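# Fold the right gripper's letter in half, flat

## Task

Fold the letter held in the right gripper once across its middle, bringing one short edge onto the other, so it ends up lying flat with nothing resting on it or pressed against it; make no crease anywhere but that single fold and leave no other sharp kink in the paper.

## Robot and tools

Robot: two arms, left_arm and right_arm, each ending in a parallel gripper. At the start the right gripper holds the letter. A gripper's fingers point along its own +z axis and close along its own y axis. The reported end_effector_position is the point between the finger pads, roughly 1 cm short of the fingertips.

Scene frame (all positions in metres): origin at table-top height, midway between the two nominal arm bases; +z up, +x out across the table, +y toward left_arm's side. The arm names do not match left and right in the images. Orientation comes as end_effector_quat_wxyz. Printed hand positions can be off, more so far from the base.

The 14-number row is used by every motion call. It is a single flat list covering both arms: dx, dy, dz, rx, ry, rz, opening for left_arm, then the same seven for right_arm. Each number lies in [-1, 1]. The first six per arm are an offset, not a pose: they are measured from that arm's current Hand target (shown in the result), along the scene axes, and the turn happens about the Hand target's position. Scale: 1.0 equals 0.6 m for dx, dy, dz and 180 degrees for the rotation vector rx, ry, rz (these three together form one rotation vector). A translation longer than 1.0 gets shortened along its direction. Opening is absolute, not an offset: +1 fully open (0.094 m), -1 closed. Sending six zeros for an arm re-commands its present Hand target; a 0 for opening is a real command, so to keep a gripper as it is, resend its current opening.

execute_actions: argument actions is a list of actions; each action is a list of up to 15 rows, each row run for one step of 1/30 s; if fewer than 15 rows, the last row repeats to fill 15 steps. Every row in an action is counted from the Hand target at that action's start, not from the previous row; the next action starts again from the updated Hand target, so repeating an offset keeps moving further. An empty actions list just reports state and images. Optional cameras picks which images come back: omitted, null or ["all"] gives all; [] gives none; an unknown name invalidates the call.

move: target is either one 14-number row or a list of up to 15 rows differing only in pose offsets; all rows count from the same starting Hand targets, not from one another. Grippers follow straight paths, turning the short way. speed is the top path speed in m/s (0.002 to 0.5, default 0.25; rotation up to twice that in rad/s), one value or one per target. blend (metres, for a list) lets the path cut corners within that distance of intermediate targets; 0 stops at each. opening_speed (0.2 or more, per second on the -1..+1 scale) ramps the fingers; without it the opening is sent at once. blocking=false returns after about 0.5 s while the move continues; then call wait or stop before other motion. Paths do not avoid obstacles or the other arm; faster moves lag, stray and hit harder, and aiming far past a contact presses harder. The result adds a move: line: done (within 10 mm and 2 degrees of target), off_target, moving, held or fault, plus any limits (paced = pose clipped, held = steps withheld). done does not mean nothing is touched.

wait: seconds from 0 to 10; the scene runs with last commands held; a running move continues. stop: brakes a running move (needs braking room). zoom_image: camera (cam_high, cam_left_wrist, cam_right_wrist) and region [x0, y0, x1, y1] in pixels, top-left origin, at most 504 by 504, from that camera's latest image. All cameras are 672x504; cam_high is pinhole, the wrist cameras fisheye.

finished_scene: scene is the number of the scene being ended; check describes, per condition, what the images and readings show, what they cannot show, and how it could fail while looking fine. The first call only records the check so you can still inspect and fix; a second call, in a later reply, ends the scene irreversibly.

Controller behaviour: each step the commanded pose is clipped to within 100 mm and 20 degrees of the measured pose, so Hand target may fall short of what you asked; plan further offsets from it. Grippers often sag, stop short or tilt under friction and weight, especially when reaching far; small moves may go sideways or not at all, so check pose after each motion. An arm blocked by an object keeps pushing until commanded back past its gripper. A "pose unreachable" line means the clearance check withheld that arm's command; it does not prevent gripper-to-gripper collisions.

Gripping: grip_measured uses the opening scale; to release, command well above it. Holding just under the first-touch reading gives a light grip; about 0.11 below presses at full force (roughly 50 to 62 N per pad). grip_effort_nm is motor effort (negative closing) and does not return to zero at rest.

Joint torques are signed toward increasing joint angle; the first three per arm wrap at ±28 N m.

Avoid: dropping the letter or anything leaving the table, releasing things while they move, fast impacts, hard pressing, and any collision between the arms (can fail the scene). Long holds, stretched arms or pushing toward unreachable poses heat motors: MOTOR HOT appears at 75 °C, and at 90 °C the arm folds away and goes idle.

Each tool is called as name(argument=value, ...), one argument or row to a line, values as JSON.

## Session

execute_actions(
  actions=[],
)

zoom_image(
  camera="cam_high",
  region=[180, 200, 400, 365],
)

Scene clock: 0.00 s.
left_arm: end_effector_position=(+0.4191, +0.2959, +0.4021) grip_measured=+1.000 grip_effort_nm=n/a end_effector_quat_wxyz=(+0.707, +0.012, +0.707, -0.012) | right_arm: end_effector_position=(+0.2318, -0.1560, +0.0521) grip_measured=-0.986 grip_effort_nm=n/a end_effector_quat_wxyz=(+0.008, +0.153, +0.795, +0.588)
Joint positions: left_arm=[0 1.047 1.047 0 0 0 0.094] | right_arm=[-0.104 1.65 0.498 -0.192 -1.248 0.415 0.001]
Joint velocities: left_arm=[0.012 -0.012 -0.017 0.022 0.037 -0.022 0] | right_arm=[-0.022 0.012 -0.017 -0.037 0.007 -0.037 0.001]
Joint torques (N m): no reading
Heat: left arm: 41 °C; right arm: 39 °C.
Hand target: left_arm +0.4177, +0.2960, +0.4073; +0.711, +0.012, +0.703, -0.012 | right_arm +0.2349, -0.1563, +0.0551; +0.016, +0.147, +0.795, +0.589
Tool commands: left_gripper/opening=+1.0 right_gripper/opening=-1.0

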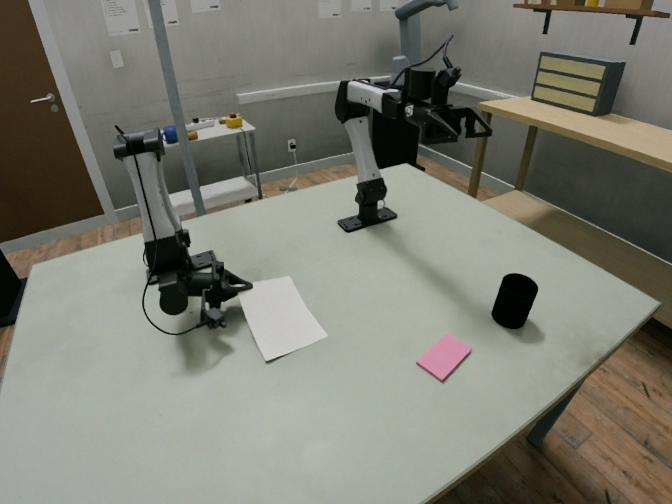

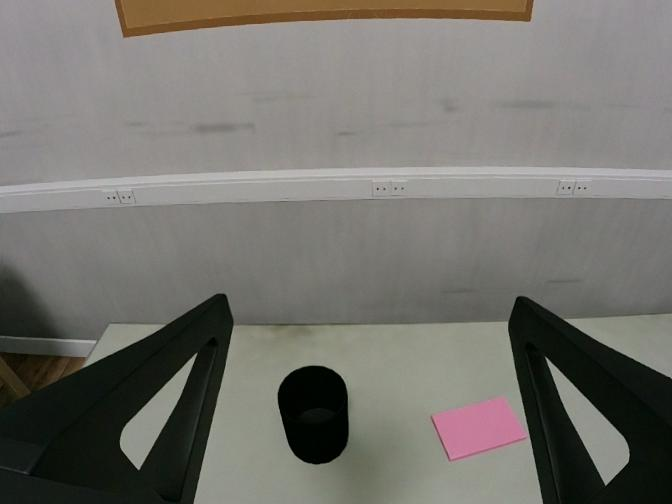

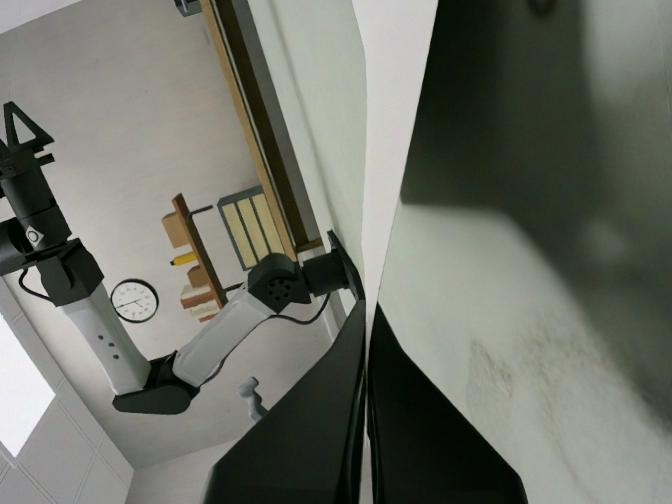

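Scaled by 2.291.

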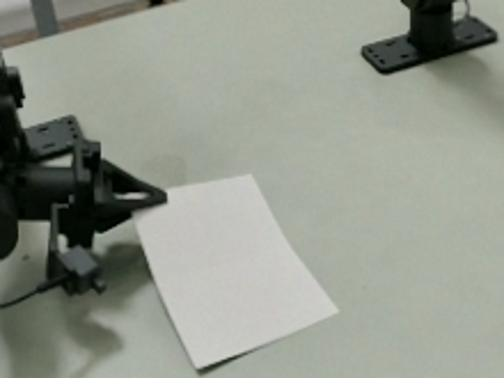

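move(
  target=[-0.046,-0.602,-0.495,0.179,0.173,-0.467,-1,0,0,0,0,0,0,-1],
  speed=0.4,
)

zoom_image(
  camera="cam_high",
  region=[180, 200, 400, 365],
)

Scene clock: 4.47 s.
left_arm: end_effector_position=(+0.3845, -0.0625, +0.1185) grip_measured=-0.997 grip_effort_nm=-0.173 end_effector_quat_wxyz=(+0.305, +0.640, +0.639, -0.299) | right_arm: end_effector_position=(+0.2318, -0.1560, +0.0521) grip_measured=-0.986 grip_effort_nm=-0.740 end_effector_quat_wxyz=(+0.008, +0.153, +0.795, +0.588)
Joint positions: left_arm=[-0.574 2.007 1.507 -0.459 0.681 0.742 0] | right_arm=[-0.104 1.65 0.498 -0.192 -1.248 0.415 0.001]
Joint velocities: left_arm=[-0.007 0.002 -0.002 -0.022 0.007 -0.037 -0.001] | right_arm=[-0.002 -0.012 -0.017 -0.022 -0.051 0.037 -0.001]
Joint torques (N m): left_arm=[-0.34 -8.66 10.26 1.27 0.3 0.01] | right_arm=[-0.39 -4.93 6.19 0.87 -0.46 -0.2]
Heat: left arm: 42 °C; right arm: 39 °C.
Hand target: left_arm +0.3878, -0.0661, +0.1152; +0.302, +0.643, +0.637, -0.301 | right_arm +0.2349, -0.1563, +0.0551; +0.016, +0.147, +0.795, +0.589
Off the commanded pose: left_arm 0.010 m, 1 deg | right_arm 0.004 m, 1 deg.
move: done

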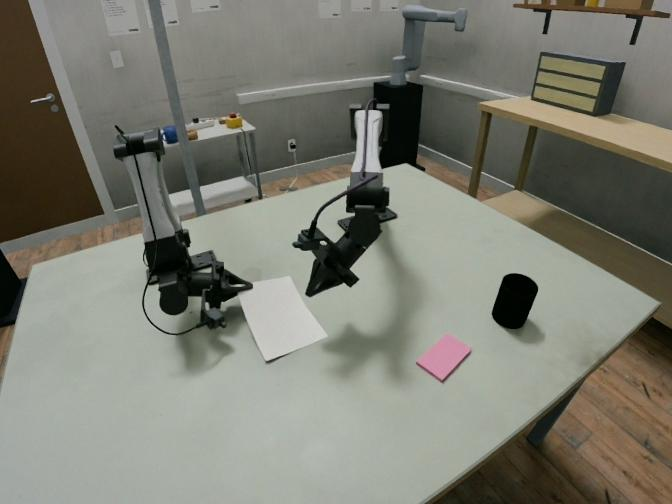

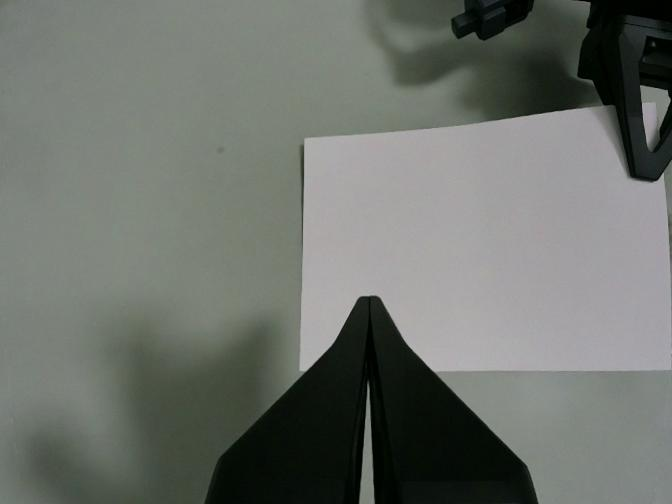

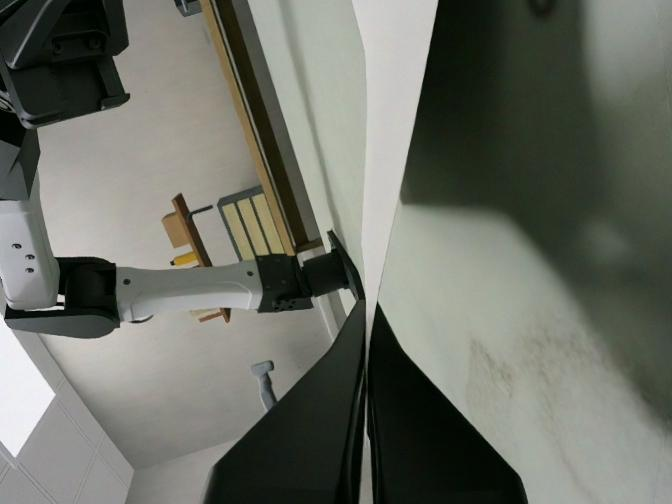

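Scaled by 2.291.

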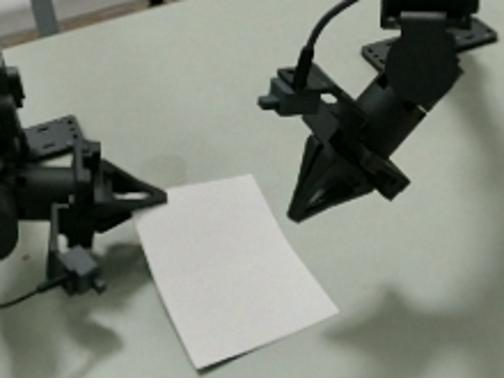

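execute_actions(
  actions=[],
)

Scene clock: 5.13 s.
left_arm: end_effector_position=(+0.3844, -0.0624, +0.1184) grip_measured=-0.997 grip_effort_nm=-0.178 end_effector_quat_wxyz=(+0.305, +0.640, +0.639, -0.299) | right_arm: end_effector_position=(+0.2318, -0.1560, +0.0521) grip_measured=-0.986 grip_effort_nm=-0.745 end_effector_quat_wxyz=(+0.008, +0.153, +0.795, +0.588)
Joint positions: left_arm=[-0.574 2.007 1.507 -0.46 0.682 0.742 0] | right_arm=[-0.104 1.65 0.498 -0.192 -1.248 0.415 0.001]
Joint velocities: left_arm=[-0.012 0.007 0.002 -0.066 0.051 -0.022 0] | right_arm=[-0.012 -0.002 0.007 -0.007 -0.007 -0.022 0]
Joint torques (N m): left_arm=[-0.29 -8.65 10.26 1.25 0.3 0.01] | right_arm=[-0.42 -4.98 6.08 0.86 -0.49 -0.14]
Heat: left arm: 42 °C; right arm: 39 °C.
Hand target: left_arm +0.3878, -0.0661, +0.1152; +0.301, +0.643, +0.637, -0.301 | right_arm +0.2349, -0.1563, +0.0551; +0.016, +0.147, +0.795, +0.589
Tool commands: left_gripper/opening=-1.0 right_gripper/opening=-1.0
Off the commanded pose: left_arm 0.010 m, 1 deg | right_arm 0.004 m, 1 deg.

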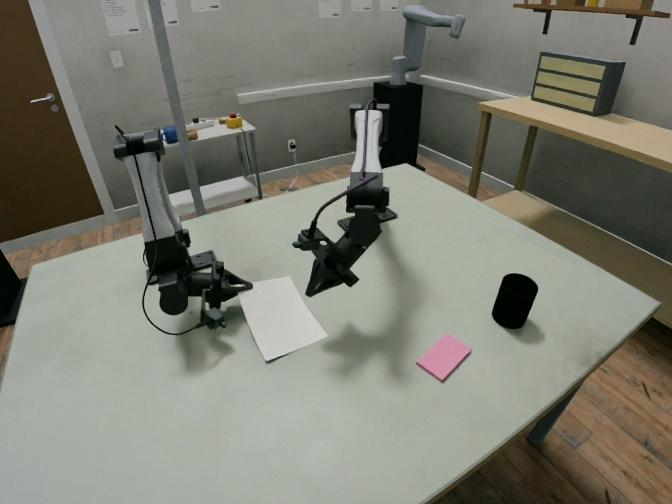

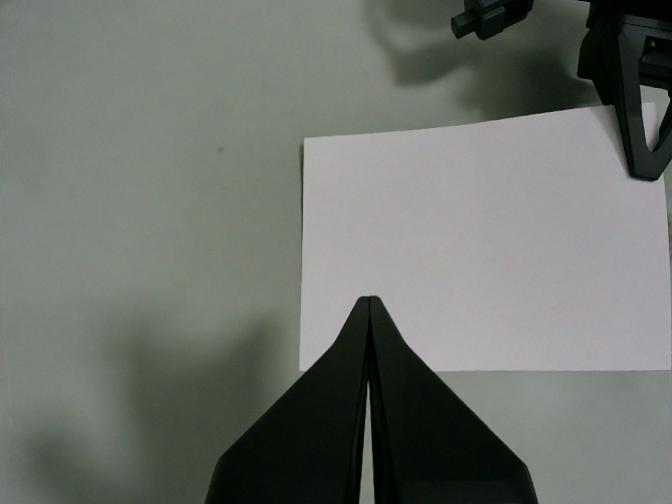

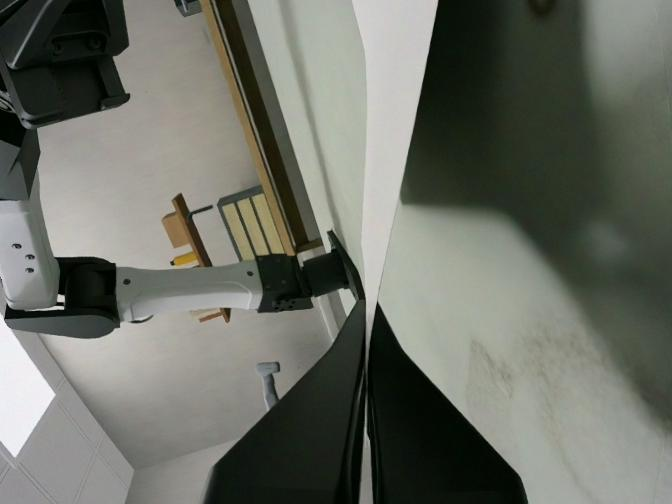

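move(
  target=[
    [0.015,-0.022,-0.12,0,0,0,-1,0,0,0,0,0,0,-1],
    [0.015,-0.022,-0.173,0,0,0,-1,0,0,0,0,0,0,-1],
  ],
  speed=[0.12,0.05],
)

Scene clock: 7.20 s.
left_arm: end_effector_position=(+0.4005, -0.0790, +0.0282) grip_measured=-0.997 grip_effort_nm=-0.183 end_effector_quat_wxyz=(+0.315, +0.644, +0.630, -0.298) | right_arm: end_effector_position=(+0.2318, -0.1560, +0.0521) grip_measured=-0.986 grip_effort_nm=-0.735 end_effector_quat_wxyz=(+0.008, +0.153, +0.795, +0.588)
Joint positions: left_arm=[-0.582 2.214 1.431 -0.149 0.682 0.741 0] | right_arm=[-0.104 1.65 0.498 -0.192 -1.248 0.415 0.001]
Joint velocities: left_arm=[0.002 0.002 0.017 -0.095 0.007 0.095 0] | right_arm=[-0.032 0.007 -0.002 0.022 0.051 -0.022 0.001]
Joint torques (N m): left_arm=[-0.75 -9.57 6.34 1.51 0.21 -0.14] | right_arm=[-0.47 -4.93 6.11 0.89 -0.44 -0.16]
Heat: left arm: 42 °C; right arm: 39 °C.
Hand target: left_arm +0.3957, -0.0792, +0.0120; +0.302, +0.643, +0.637, -0.301 | right_arm +0.2349, -0.1563, +0.0551; +0.016, +0.147, +0.795, +0.589
Off the commanded pose: left_arm 0.017 m, 2 deg | right_arm 0.004 m, 1 deg.
move: off_target (left_arm)

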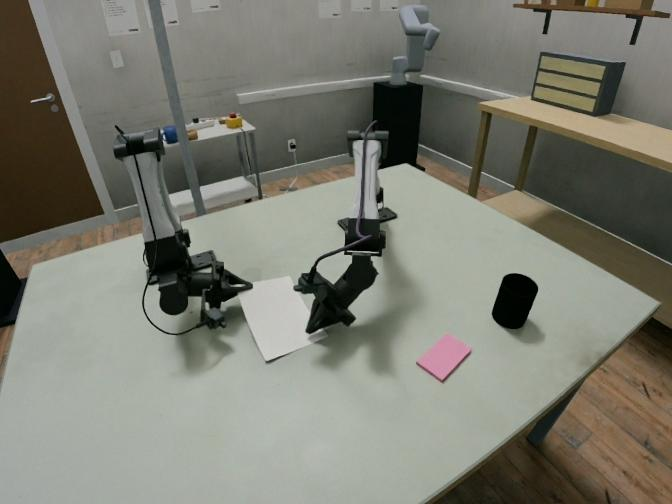

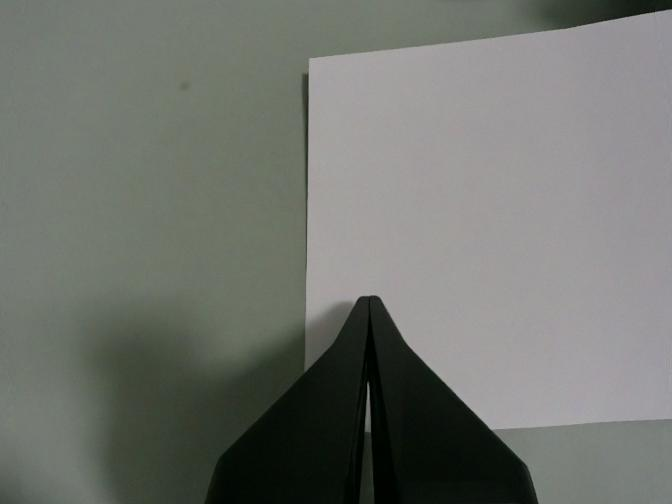

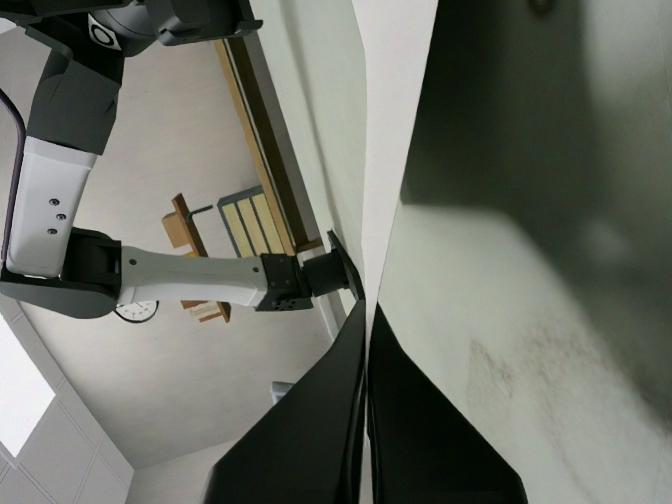

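move(
  target=[0,0,-0.01,0,0,0,-1,0,0,0,0,0,0,-1],
  speed=0.05,
)

zoom_image(
  camera="cam_high",
  region=[225, 260, 365, 370],
)

Scene clock: 8.20 s.
left_arm: end_effector_position=(+0.4011, -0.0794, +0.0237) grip_measured=-0.997 grip_effort_nm=-0.178 end_effector_quat_wxyz=(+0.317, +0.644, +0.630, -0.298) | right_arm: end_effector_position=(+0.2318, -0.1560, +0.0521) grip_measured=-0.986 grip_effort_nm=-0.735 end_effector_quat_wxyz=(+0.008, +0.153, +0.795, +0.588)
Joint positions: left_arm=[-0.582 2.224 1.426 -0.13 0.682 0.741 0] | right_arm=[-0.104 1.65 0.498 -0.192 -1.248 0.415 0.001]
Joint velocities: left_arm=[-0.002 -0.012 -0.022 0.037 -0.037 -0.037 -0.001] | right_arm=[0.002 -0.007 0.002 -0.066 -0.007 -0.051 0]
Joint torques (N m): left_arm=[-0.79 -9.43 6.15 1.5 0.21 -0.13] | right_arm=[-0.39 -4.92 6.12 0.9 -0.52 -0.12]
Heat: left arm: 43 °C; right arm: 39 °C.
Hand target: left_arm +0.3957, -0.0793, +0.0061; +0.302, +0.643, +0.637, -0.301 | right_arm +0.2349, -0.1563, +0.0551; +0.016, +0.147, +0.795, +0.589
Off the commanded pose: left_arm 0.018 m, 2 deg | right_arm 0.004 m, 1 deg.
move: off_target (left_arm)

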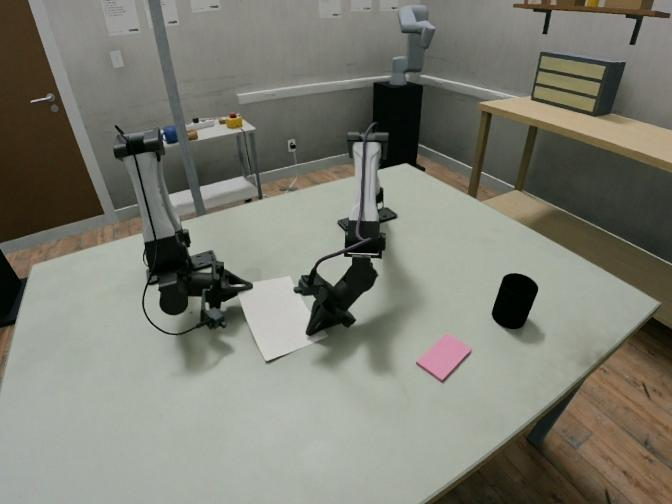

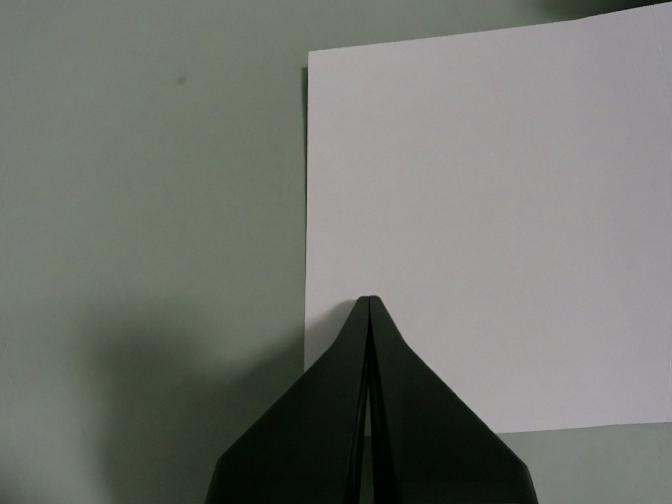

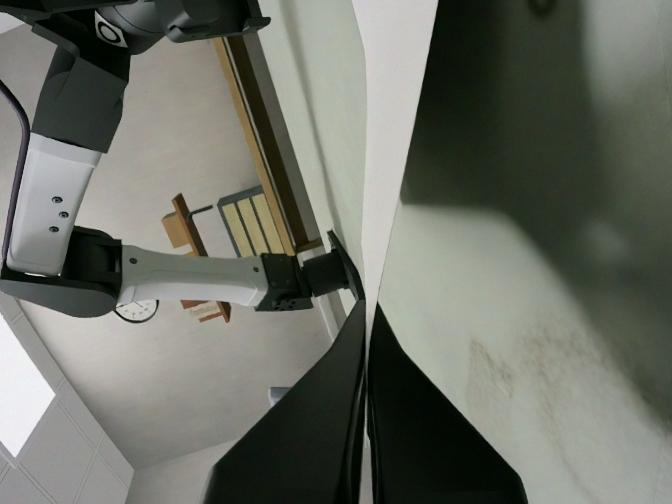

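Scaled by 3.600.

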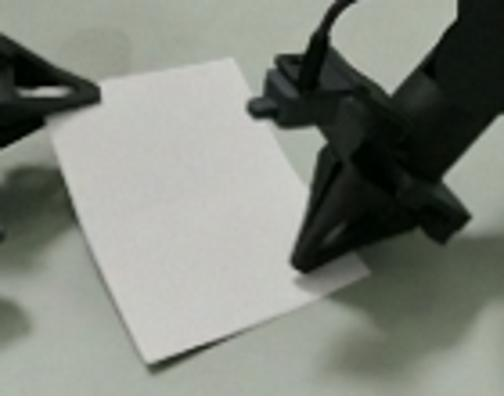

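move(
  target=[0,0,-0.014,0,0,0,-1,0,0,0,0,0,0,-1],
  speed=0.05,
)

zoom_image(
  camera="cam_high",
  region=[225, 260, 365, 370],
)

Scene clock: 9.13 s.
left_arm: end_effector_position=(+0.4033, -0.0815, +0.0218) grip_measured=-0.997 grip_effort_nm=-0.183 end_effector_quat_wxyz=(+0.326, +0.644, +0.625, -0.298) | right_arm: end_effector_position=(+0.2318, -0.1560, +0.0521) grip_measured=-0.986 grip_effort_nm=-0.745 end_effector_quat_wxyz=(+0.008, +0.153, +0.795, +0.588)
Joint positions: left_arm=[-0.582 2.234 1.421 -0.096 0.685 0.741 0] | right_arm=[-0.104 1.65 0.498 -0.192 -1.248 0.415 0.001]
Joint velocities: left_arm=[-0.002 0.012 -0.002 0.007 -0.066 -0.007 -0.001] | right_arm=[0.007 -0.002 -0.002 -0.022 -0.022 0.037 0.001]
Joint torques (N m): left_arm=[-0.8 -8.98 5.75 1.45 0.18 -0.13] | right_arm=[-0.54 -4.92 6.08 0.92 -0.5 -0.16]
Heat: left arm: 43 °C; right arm: 39 °C.
Hand target: left_arm +0.3956, -0.0793, -0.0023; +0.302, +0.643, +0.637, -0.301 | right_arm +0.2349, -0.1563, +0.0551; +0.016, +0.147, +0.795, +0.589
Off the commanded pose: left_arm 0.025 m, 3 deg | right_arm 0.004 m, 1 deg.
move: off_target (left_arm)

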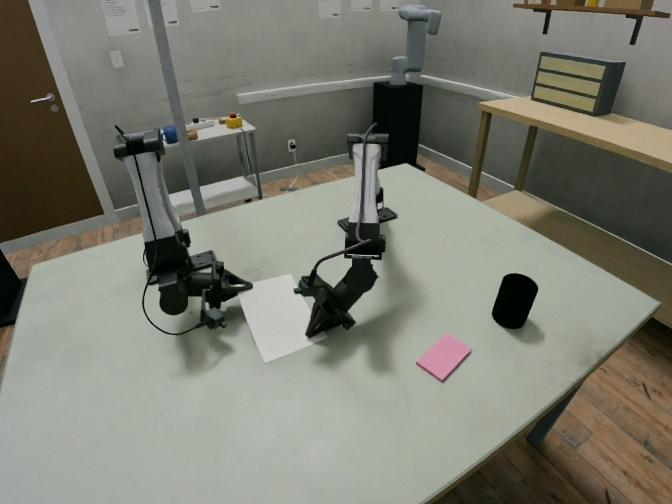

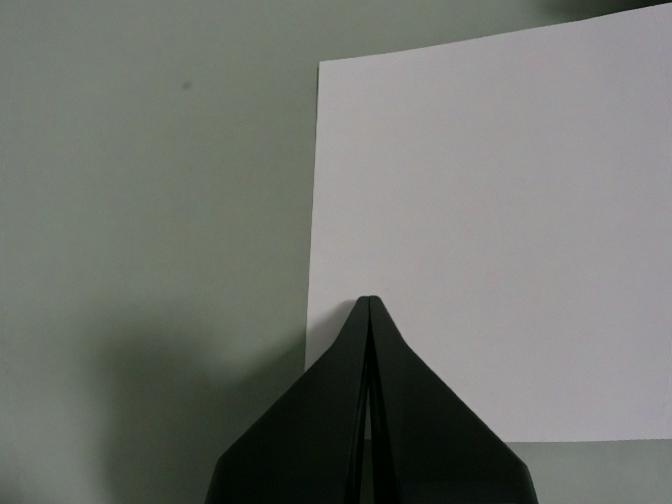

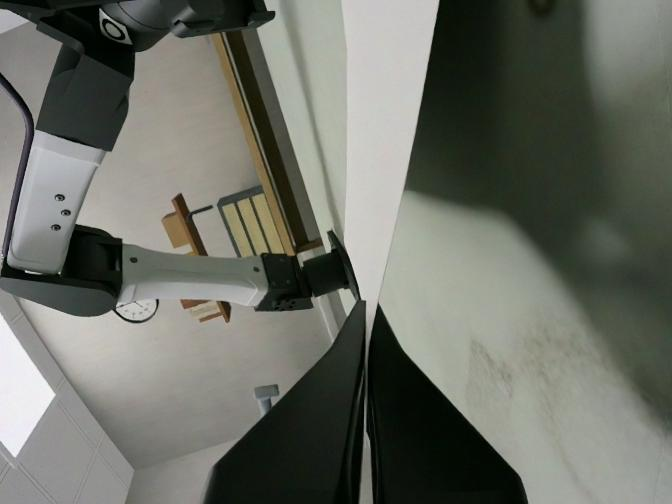

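Scaled by 3.600.

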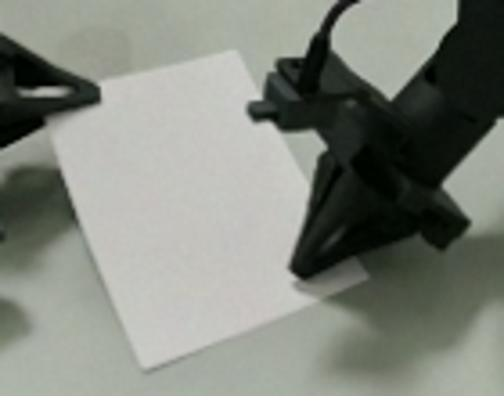

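move(
  target=[
    [0,0,0,0,0,0,-1,0.008,0,0.032,0.0181,0.11,-0.0157,-1],
    [0,0,0,0,0,0,-1,0.024,0,0.057,0.0362,0.2203,-0.0313,-1],
  ],
  speed=0.1,
  blend=0.01,
)

zoom_image(
  camera="cam_high",
  region=[225, 260, 365, 370],
)

Scene clock: 13.53 s.
left_arm: end_effector_position=(+0.4033, -0.0817, +0.0219) grip_measured=-0.997 grip_effort_nm=-0.178 end_effector_quat_wxyz=(+0.326, +0.644, +0.624, -0.298) | right_arm: end_effector_position=(+0.2446, -0.1570, +0.0848) grip_measured=-0.986 grip_effort_nm=-0.745 end_effector_quat_wxyz=(-0.230, +0.378, +0.713, +0.543)
Joint positions: left_arm=[-0.582 2.234 1.421 -0.095 0.685 0.741 0] | right_arm=[-0.104 1.73 0.784 -0.755 -1.259 0.751 0.001]
Joint velocities: left_arm=[0.012 -0.032 -0.007 -0.007 -0.037 -0.007 -0.001] | right_arm=[-0.007 -0.017 0.007 -0.007 0.022 0.037 0.001]
Joint torques (N m): left_arm=[-0.75 -8.99 5.81 1.43 0.17 -0.15] | right_arm=[0.14 -4.56 8.36 -0.04 -0.55 -0.07]
Heat: left arm: 43 °C; right arm: 40 °C.
Hand target: left_arm +0.3956, -0.0793, -0.0023; +0.302, +0.643, +0.637, -0.301 | right_arm +0.2495, -0.1562, +0.0890; -0.234, +0.377, +0.711, +0.545
Off the commanded pose: left_arm 0.025 m, 3 deg | right_arm 0.007 m, 1 deg.
move: off_target (left_arm)

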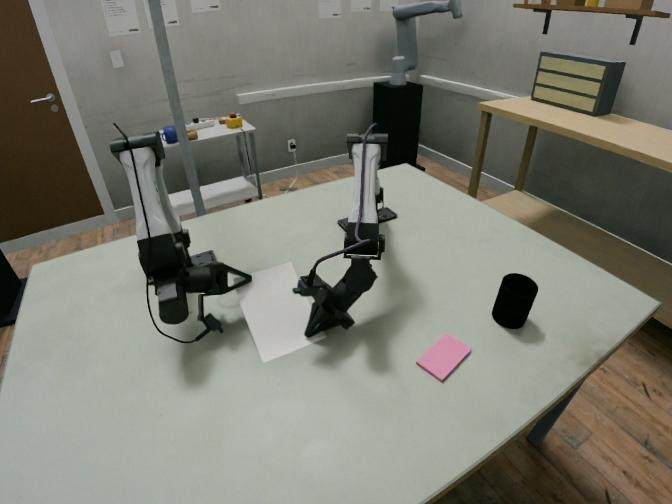

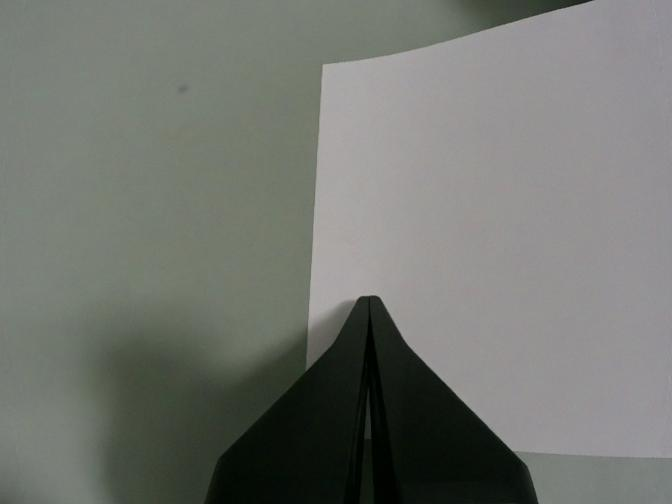

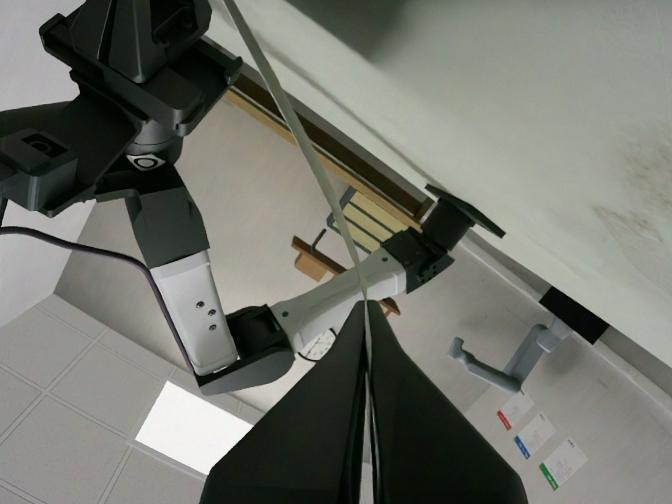

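Scaled by 3.600.

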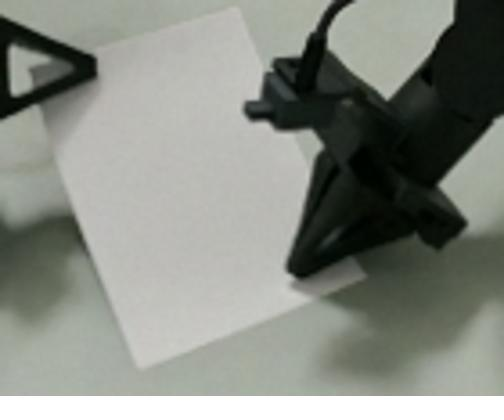

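move(
  target=[
    [0,0,0,0,0,0,-1,0.036,0,0.042,0.0181,0.11,-0.0157,-1],
    [0,0,0,0,0,0,-1,0.081,0,0.068,0.0362,0.2203,-0.0313,-1],
  ],
  speed=0.1,
  blend=0.01,
)

zoom_image(
  camera="cam_high",
  region=[225, 240, 365, 370],
)

Scene clock: 17.90 s.
left_arm: end_effector_position=(+0.4033, -0.0818, +0.0219) grip_measured=-0.997 grip_effort_nm=-0.173 end_effector_quat_wxyz=(+0.326, +0.644, +0.624, -0.298) | right_arm: end_effector_position=(+0.2934, -0.1577, +0.1266) grip_measured=-0.986 grip_effort_nm=-0.735 end_effector_quat_wxyz=(-0.451, +0.563, +0.540, +0.433)
Joint positions: left_arm=[-0.582 2.234 1.421 -0.095 0.685 0.741 0] | right_arm=[-0.095 1.978 1.21 -1.298 -1.321 1.104 0.001]
Joint velocities: left_arm=[-0.012 -0.012 -0.007 -0.051 0.007 -0.007 -0.001] | right_arm=[0.002 0.002 0.002 -0.081 0.081 -0.022 -0.001]
Joint torques (N m): left_arm=[-0.79 -8.98 5.75 1.43 0.18 -0.14] | right_arm=[0.08 -6.2 8.46 -0.61 -0.52 -0.01]
Heat: left arm: 43 °C; right arm: 40 °C.
Hand target: left_arm +0.3957, -0.0793, -0.0022; +0.302, +0.643, +0.637, -0.301 | right_arm +0.2982, -0.1560, +0.1298; -0.455, +0.560, +0.539, +0.434
Off the commanded pose: left_arm 0.025 m, 3 deg | right_arm 0.006 m, 1 deg.
move: off_target (left_arm)

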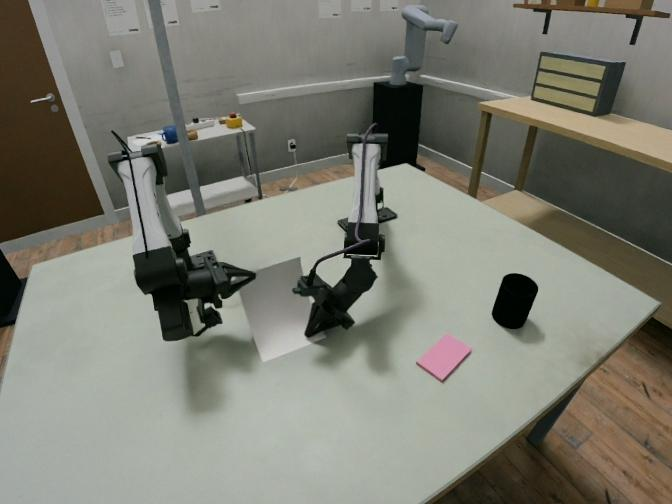

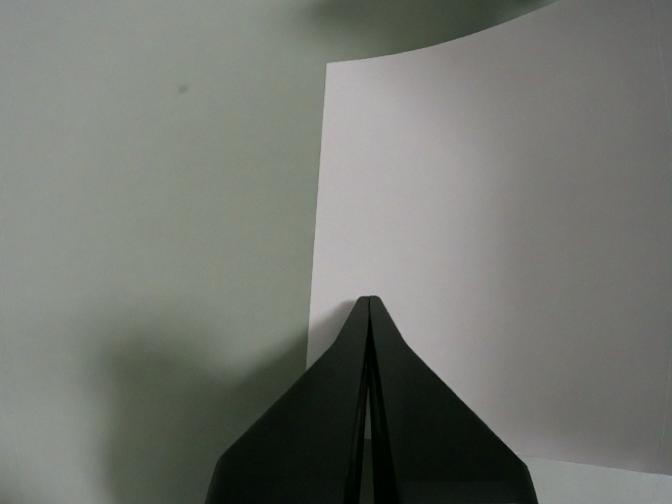

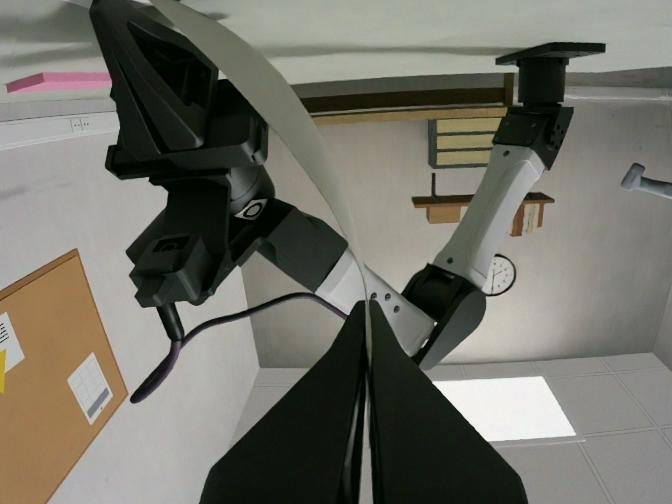

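Scaled by 3.600.

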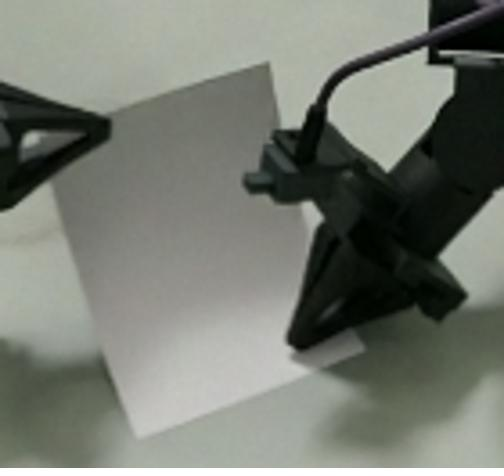

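move(
  target=[
    [0,0,0,0,0,0,-1,0.042,0,0.006,-0.0075,0.0971,-0.024,-1],
    [0,0,0,0,0,0,-1,0.081,0,-0.003,-0.0151,0.1942,-0.048,-1],
  ],
  speed=0.1,
  blend=0.01,
)

zoom_image(
  camera="cam_high",
  region=[225, 240, 365, 370],
)

Scene clock: 21.87 s.
left_arm: end_effector_position=(+0.4033, -0.0818, +0.0219) grip_measured=-0.997 grip_effort_nm=-0.178 end_effector_quat_wxyz=(+0.326, +0.644, +0.624, -0.298) | right_arm: end_effector_position=(+0.3409, -0.1573, +0.1281) grip_measured=-0.986 grip_effort_nm=-0.735 end_effector_quat_wxyz=(-0.554, +0.715, +0.337, +0.262)
Joint positions: left_arm=[-0.582 2.234 1.421 -0.095 0.685 0.741 0] | right_arm=[-0.074 2.086 1.424 -1.27 -1.301 1.886 0.001]
Joint velocities: left_arm=[-0.007 -0.002 -0.017 0.037 -0.037 -0.007 -0.001] | right_arm=[-0.007 -0.017 -0.002 0.037 0.007 -0.007 -0.001]
Joint torques (N m): left_arm=[-0.8 -9.03 5.78 1.43 0.18 -0.14] | right_arm=[0.06 -7.38 8.81 -0.23 -0.46 -0.03]
Heat: left arm: 43 °C; right arm: 40 °C.
Hand target: left_arm +0.3957, -0.0793, -0.0022; +0.302, +0.643, +0.637, -0.301 | right_arm +0.3470, -0.1558, +0.1284; -0.549, +0.713, +0.345, +0.266
Off the commanded pose: left_arm 0.025 m, 3 deg | right_arm 0.006 m, 1 deg.
move: off_target (left_arm)

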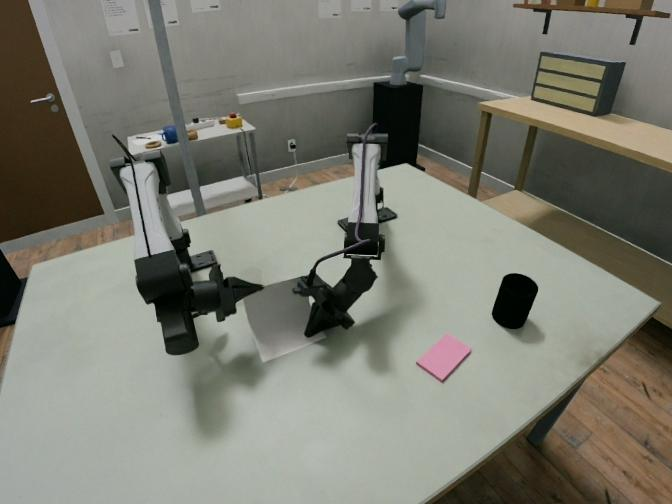

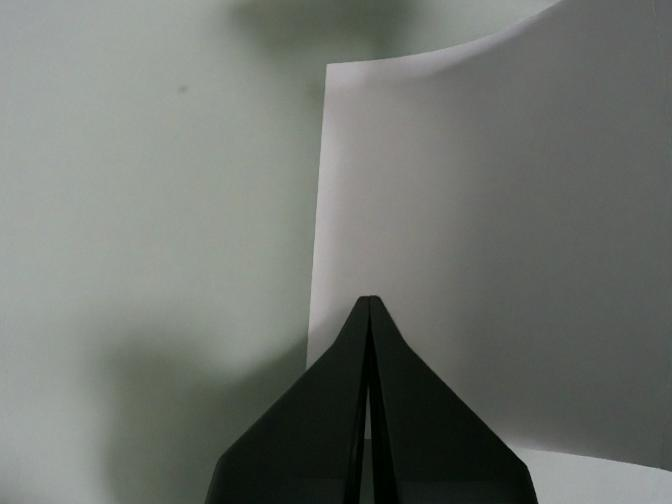

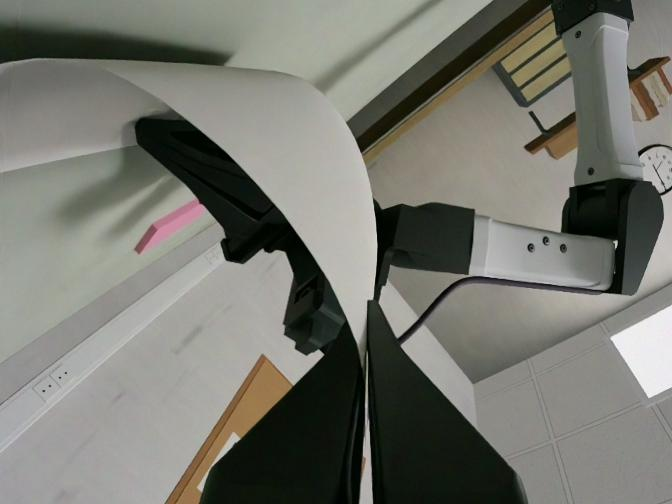

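Scaled by 3.600.

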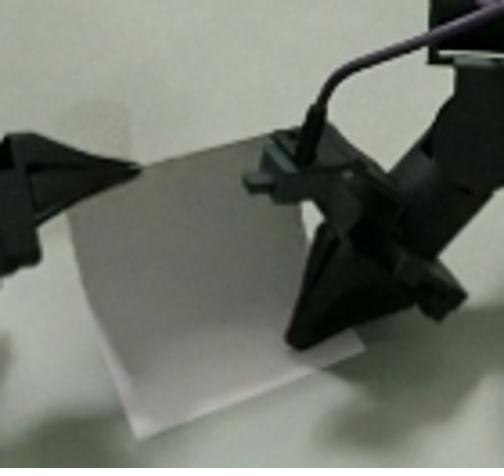

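move(
  target=[
    [0,0,0,0,0,0,-1,0.026,0,-0.02,-0.0093,0.0707,-0.0078,-1],
    [0,0,0,0,0,0,-1,0.048,0,-0.055,-0.0186,0.1414,-0.0156,-1],
  ],
  speed=0.1,
  blend=0.01,
)

zoom_image(
  camera="cam_high",
  region=[225, 240, 365, 370],
)

Scene clock: 24.87 s.
left_arm: end_effector_position=(+0.4033, -0.0818, +0.0219) grip_measured=-0.997 grip_effort_nm=-0.178 end_effector_quat_wxyz=(+0.326, +0.644, +0.624, -0.298) | right_arm: end_effector_position=(+0.3738, -0.1581, +0.0953) grip_measured=-0.986 grip_effort_nm=-0.740 end_effector_quat_wxyz=(-0.594, +0.768, +0.215, +0.107)
Joint positions: left_arm=[-0.582 2.234 1.421 -0.095 0.685 0.741 0] | right_arm=[-0.059 2.365 1.743 -1.513 -1.243 2.1 0.001]
Joint velocities: left_arm=[-0.002 0.007 -0.012 -0.007 -0.051 -0.037 0.001] | right_arm=[0.012 0.002 -0.017 0.022 -0.066 -0.007 0]
Joint torques (N m): left_arm=[-0.77 -8.99 5.74 1.43 0.18 -0.15] | right_arm=[0.27 -8.68 8.55 -0.88 -0.34 0.03]
Heat: left arm: 43 °C; right arm: 41 °C.
Hand target: left_arm +0.3956, -0.0793, -0.0022; +0.302, +0.643, +0.637, -0.301 | right_arm +0.3762, -0.1558, +0.0954; -0.583, +0.779, +0.205, +0.105
Off the commanded pose: left_arm 0.025 m, 3 deg | right_arm 0.003 m, 2 deg.
joint sent to its limit (right arm) — joint 6 (wrist roll), upper limit. The joint targets still meet the commanded pose.
move: off_target (left_arm)

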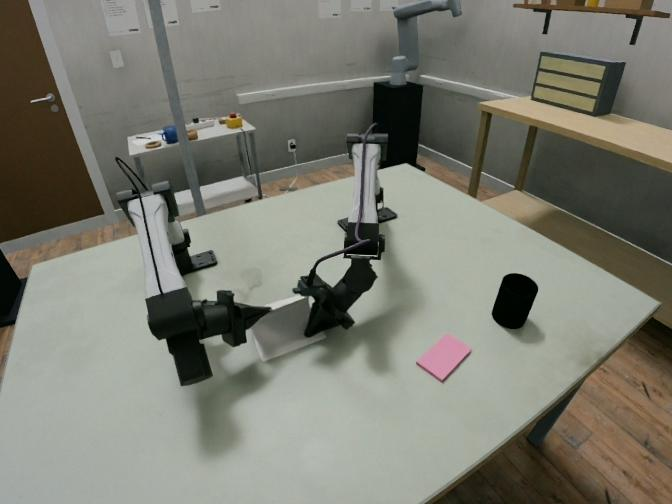

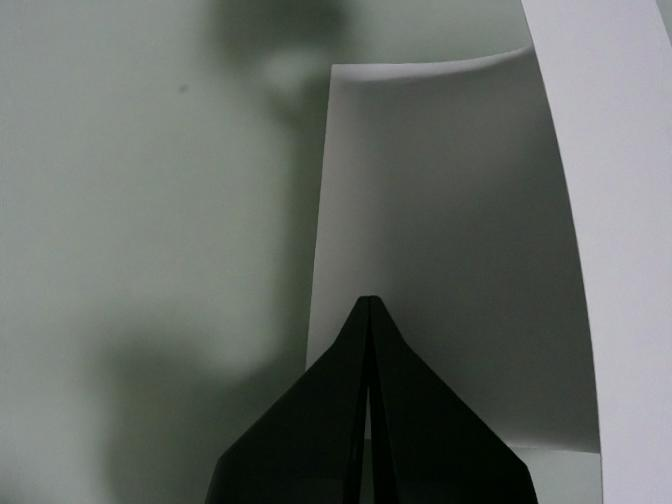

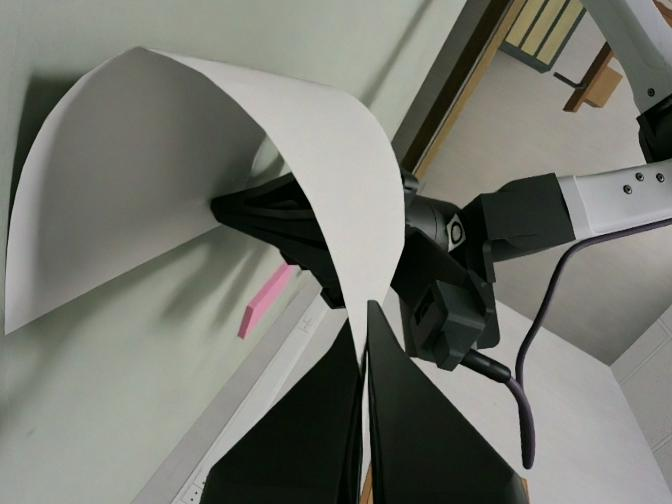

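Scaled by 3.600.

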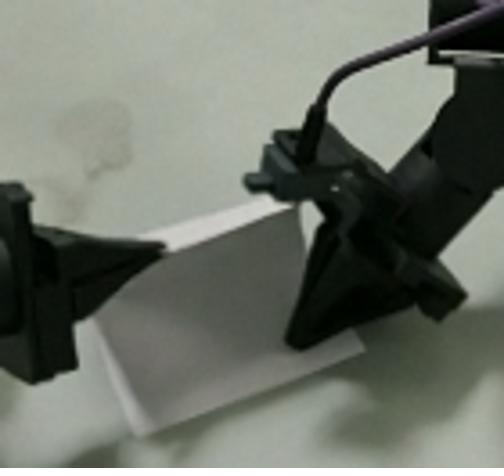

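move(
  target=[0,0,0,0,0,0,-1,0,0,-0.05,0,0,0,-1],
  speed=0.06,
)

zoom_image(
  camera="cam_high",
  region=[225, 240, 365, 370],
)

Scene clock: 25.97 s.
left_arm: end_effector_position=(+0.4033, -0.0818, +0.0219) grip_measured=-0.997 grip_effort_nm=-0.173 end_effector_quat_wxyz=(+0.326, +0.644, +0.624, -0.298) | right_arm: end_effector_position=(+0.3786, -0.1586, +0.0728) grip_measured=-0.986 grip_effort_nm=-0.740 end_effector_quat_wxyz=(-0.592, +0.768, +0.218, +0.110)
Joint positions: left_arm=[-0.582 2.234 1.421 -0.095 0.685 0.741 0] | right_arm=[-0.059 2.416 1.743 -1.454 -1.241 2.1 0.001]
Joint velocities: left_arm=[-0.002 -0.002 -0.007 -0.11 -0.022 -0.037 -0.001] | right_arm=[-0.012 -0.002 0.007 -0.095 0.007 -0.022 0.001]
Joint torques (N m): left_arm=[-0.8 -8.98 5.75 1.43 0.17 -0.14] | right_arm=[0.21 -8.81 4.97 -0.61 -0.33 0.03]
Heat: left arm: 43 °C; right arm: 41 °C.
Hand target: left_arm +0.3956, -0.0793, -0.0022; +0.302, +0.643, +0.637, -0.301 | right_arm +0.3763, -0.1558, +0.0655; -0.583, +0.779, +0.205, +0.105
Off the commanded pose: left_arm 0.025 m, 3 deg | right_arm 0.008 m, 2 deg.
joint sent to its limit (right arm) — joint 6 (wrist roll), upper limit. The joint targets still meet the commanded pose.
move: off_target (left_arm)

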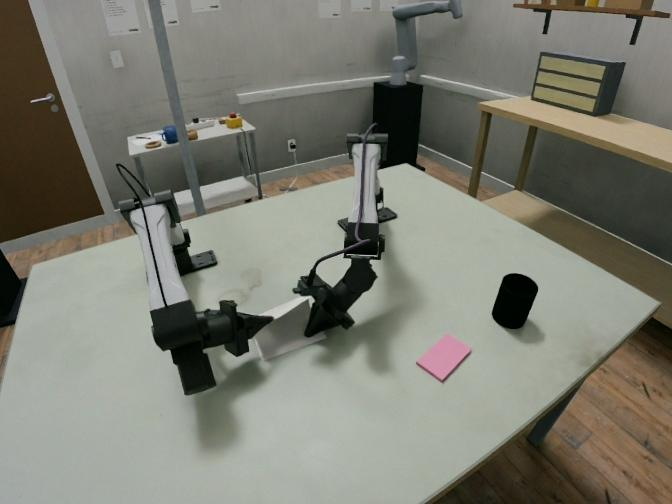

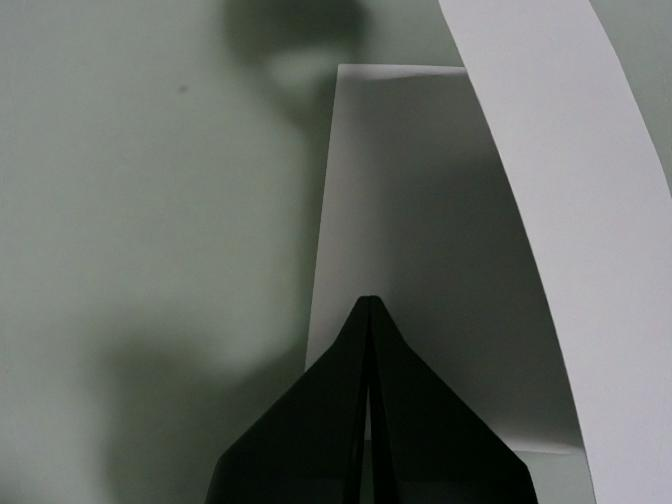

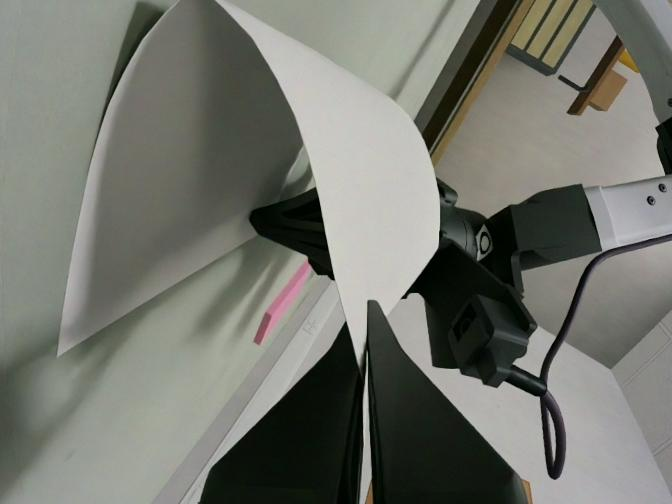

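Scaled by 3.600.

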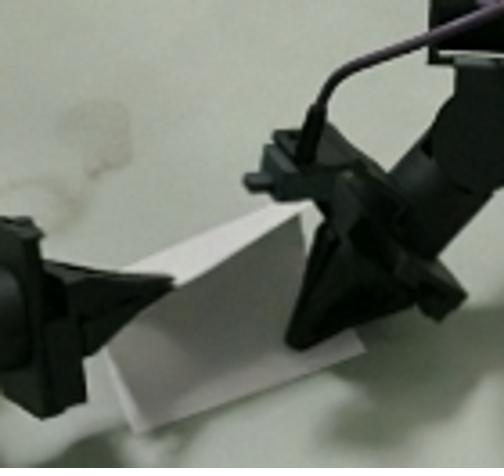

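zoom_image(
  camera="cam_high",
  region=[245, 285, 335, 365],
)

zoom_image(
  camera="cam_left_wrist",
  region=[300, 0, 672, 504],
)

zoom_image(
  camera="cam_right_wrist",
  region=[30, 0, 500, 400],
)

Scaled by 5.600.

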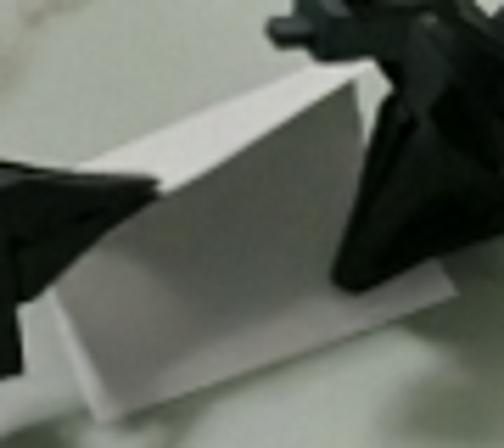

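Scaled by 1.000.

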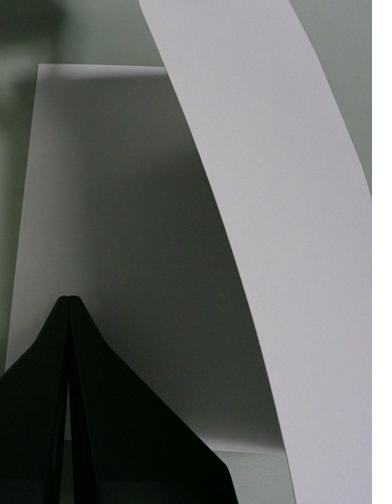

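Scaled by 1.072 from the camera's 672x504 image, which has a finer 960x720 frame.

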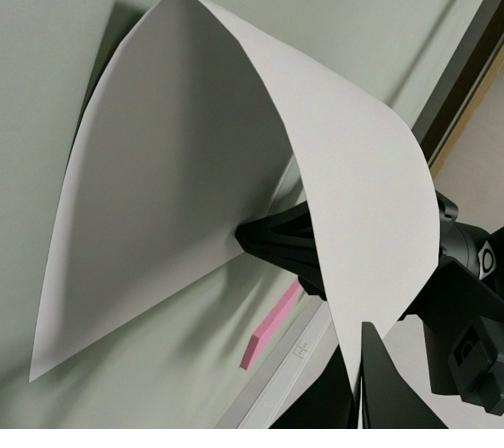

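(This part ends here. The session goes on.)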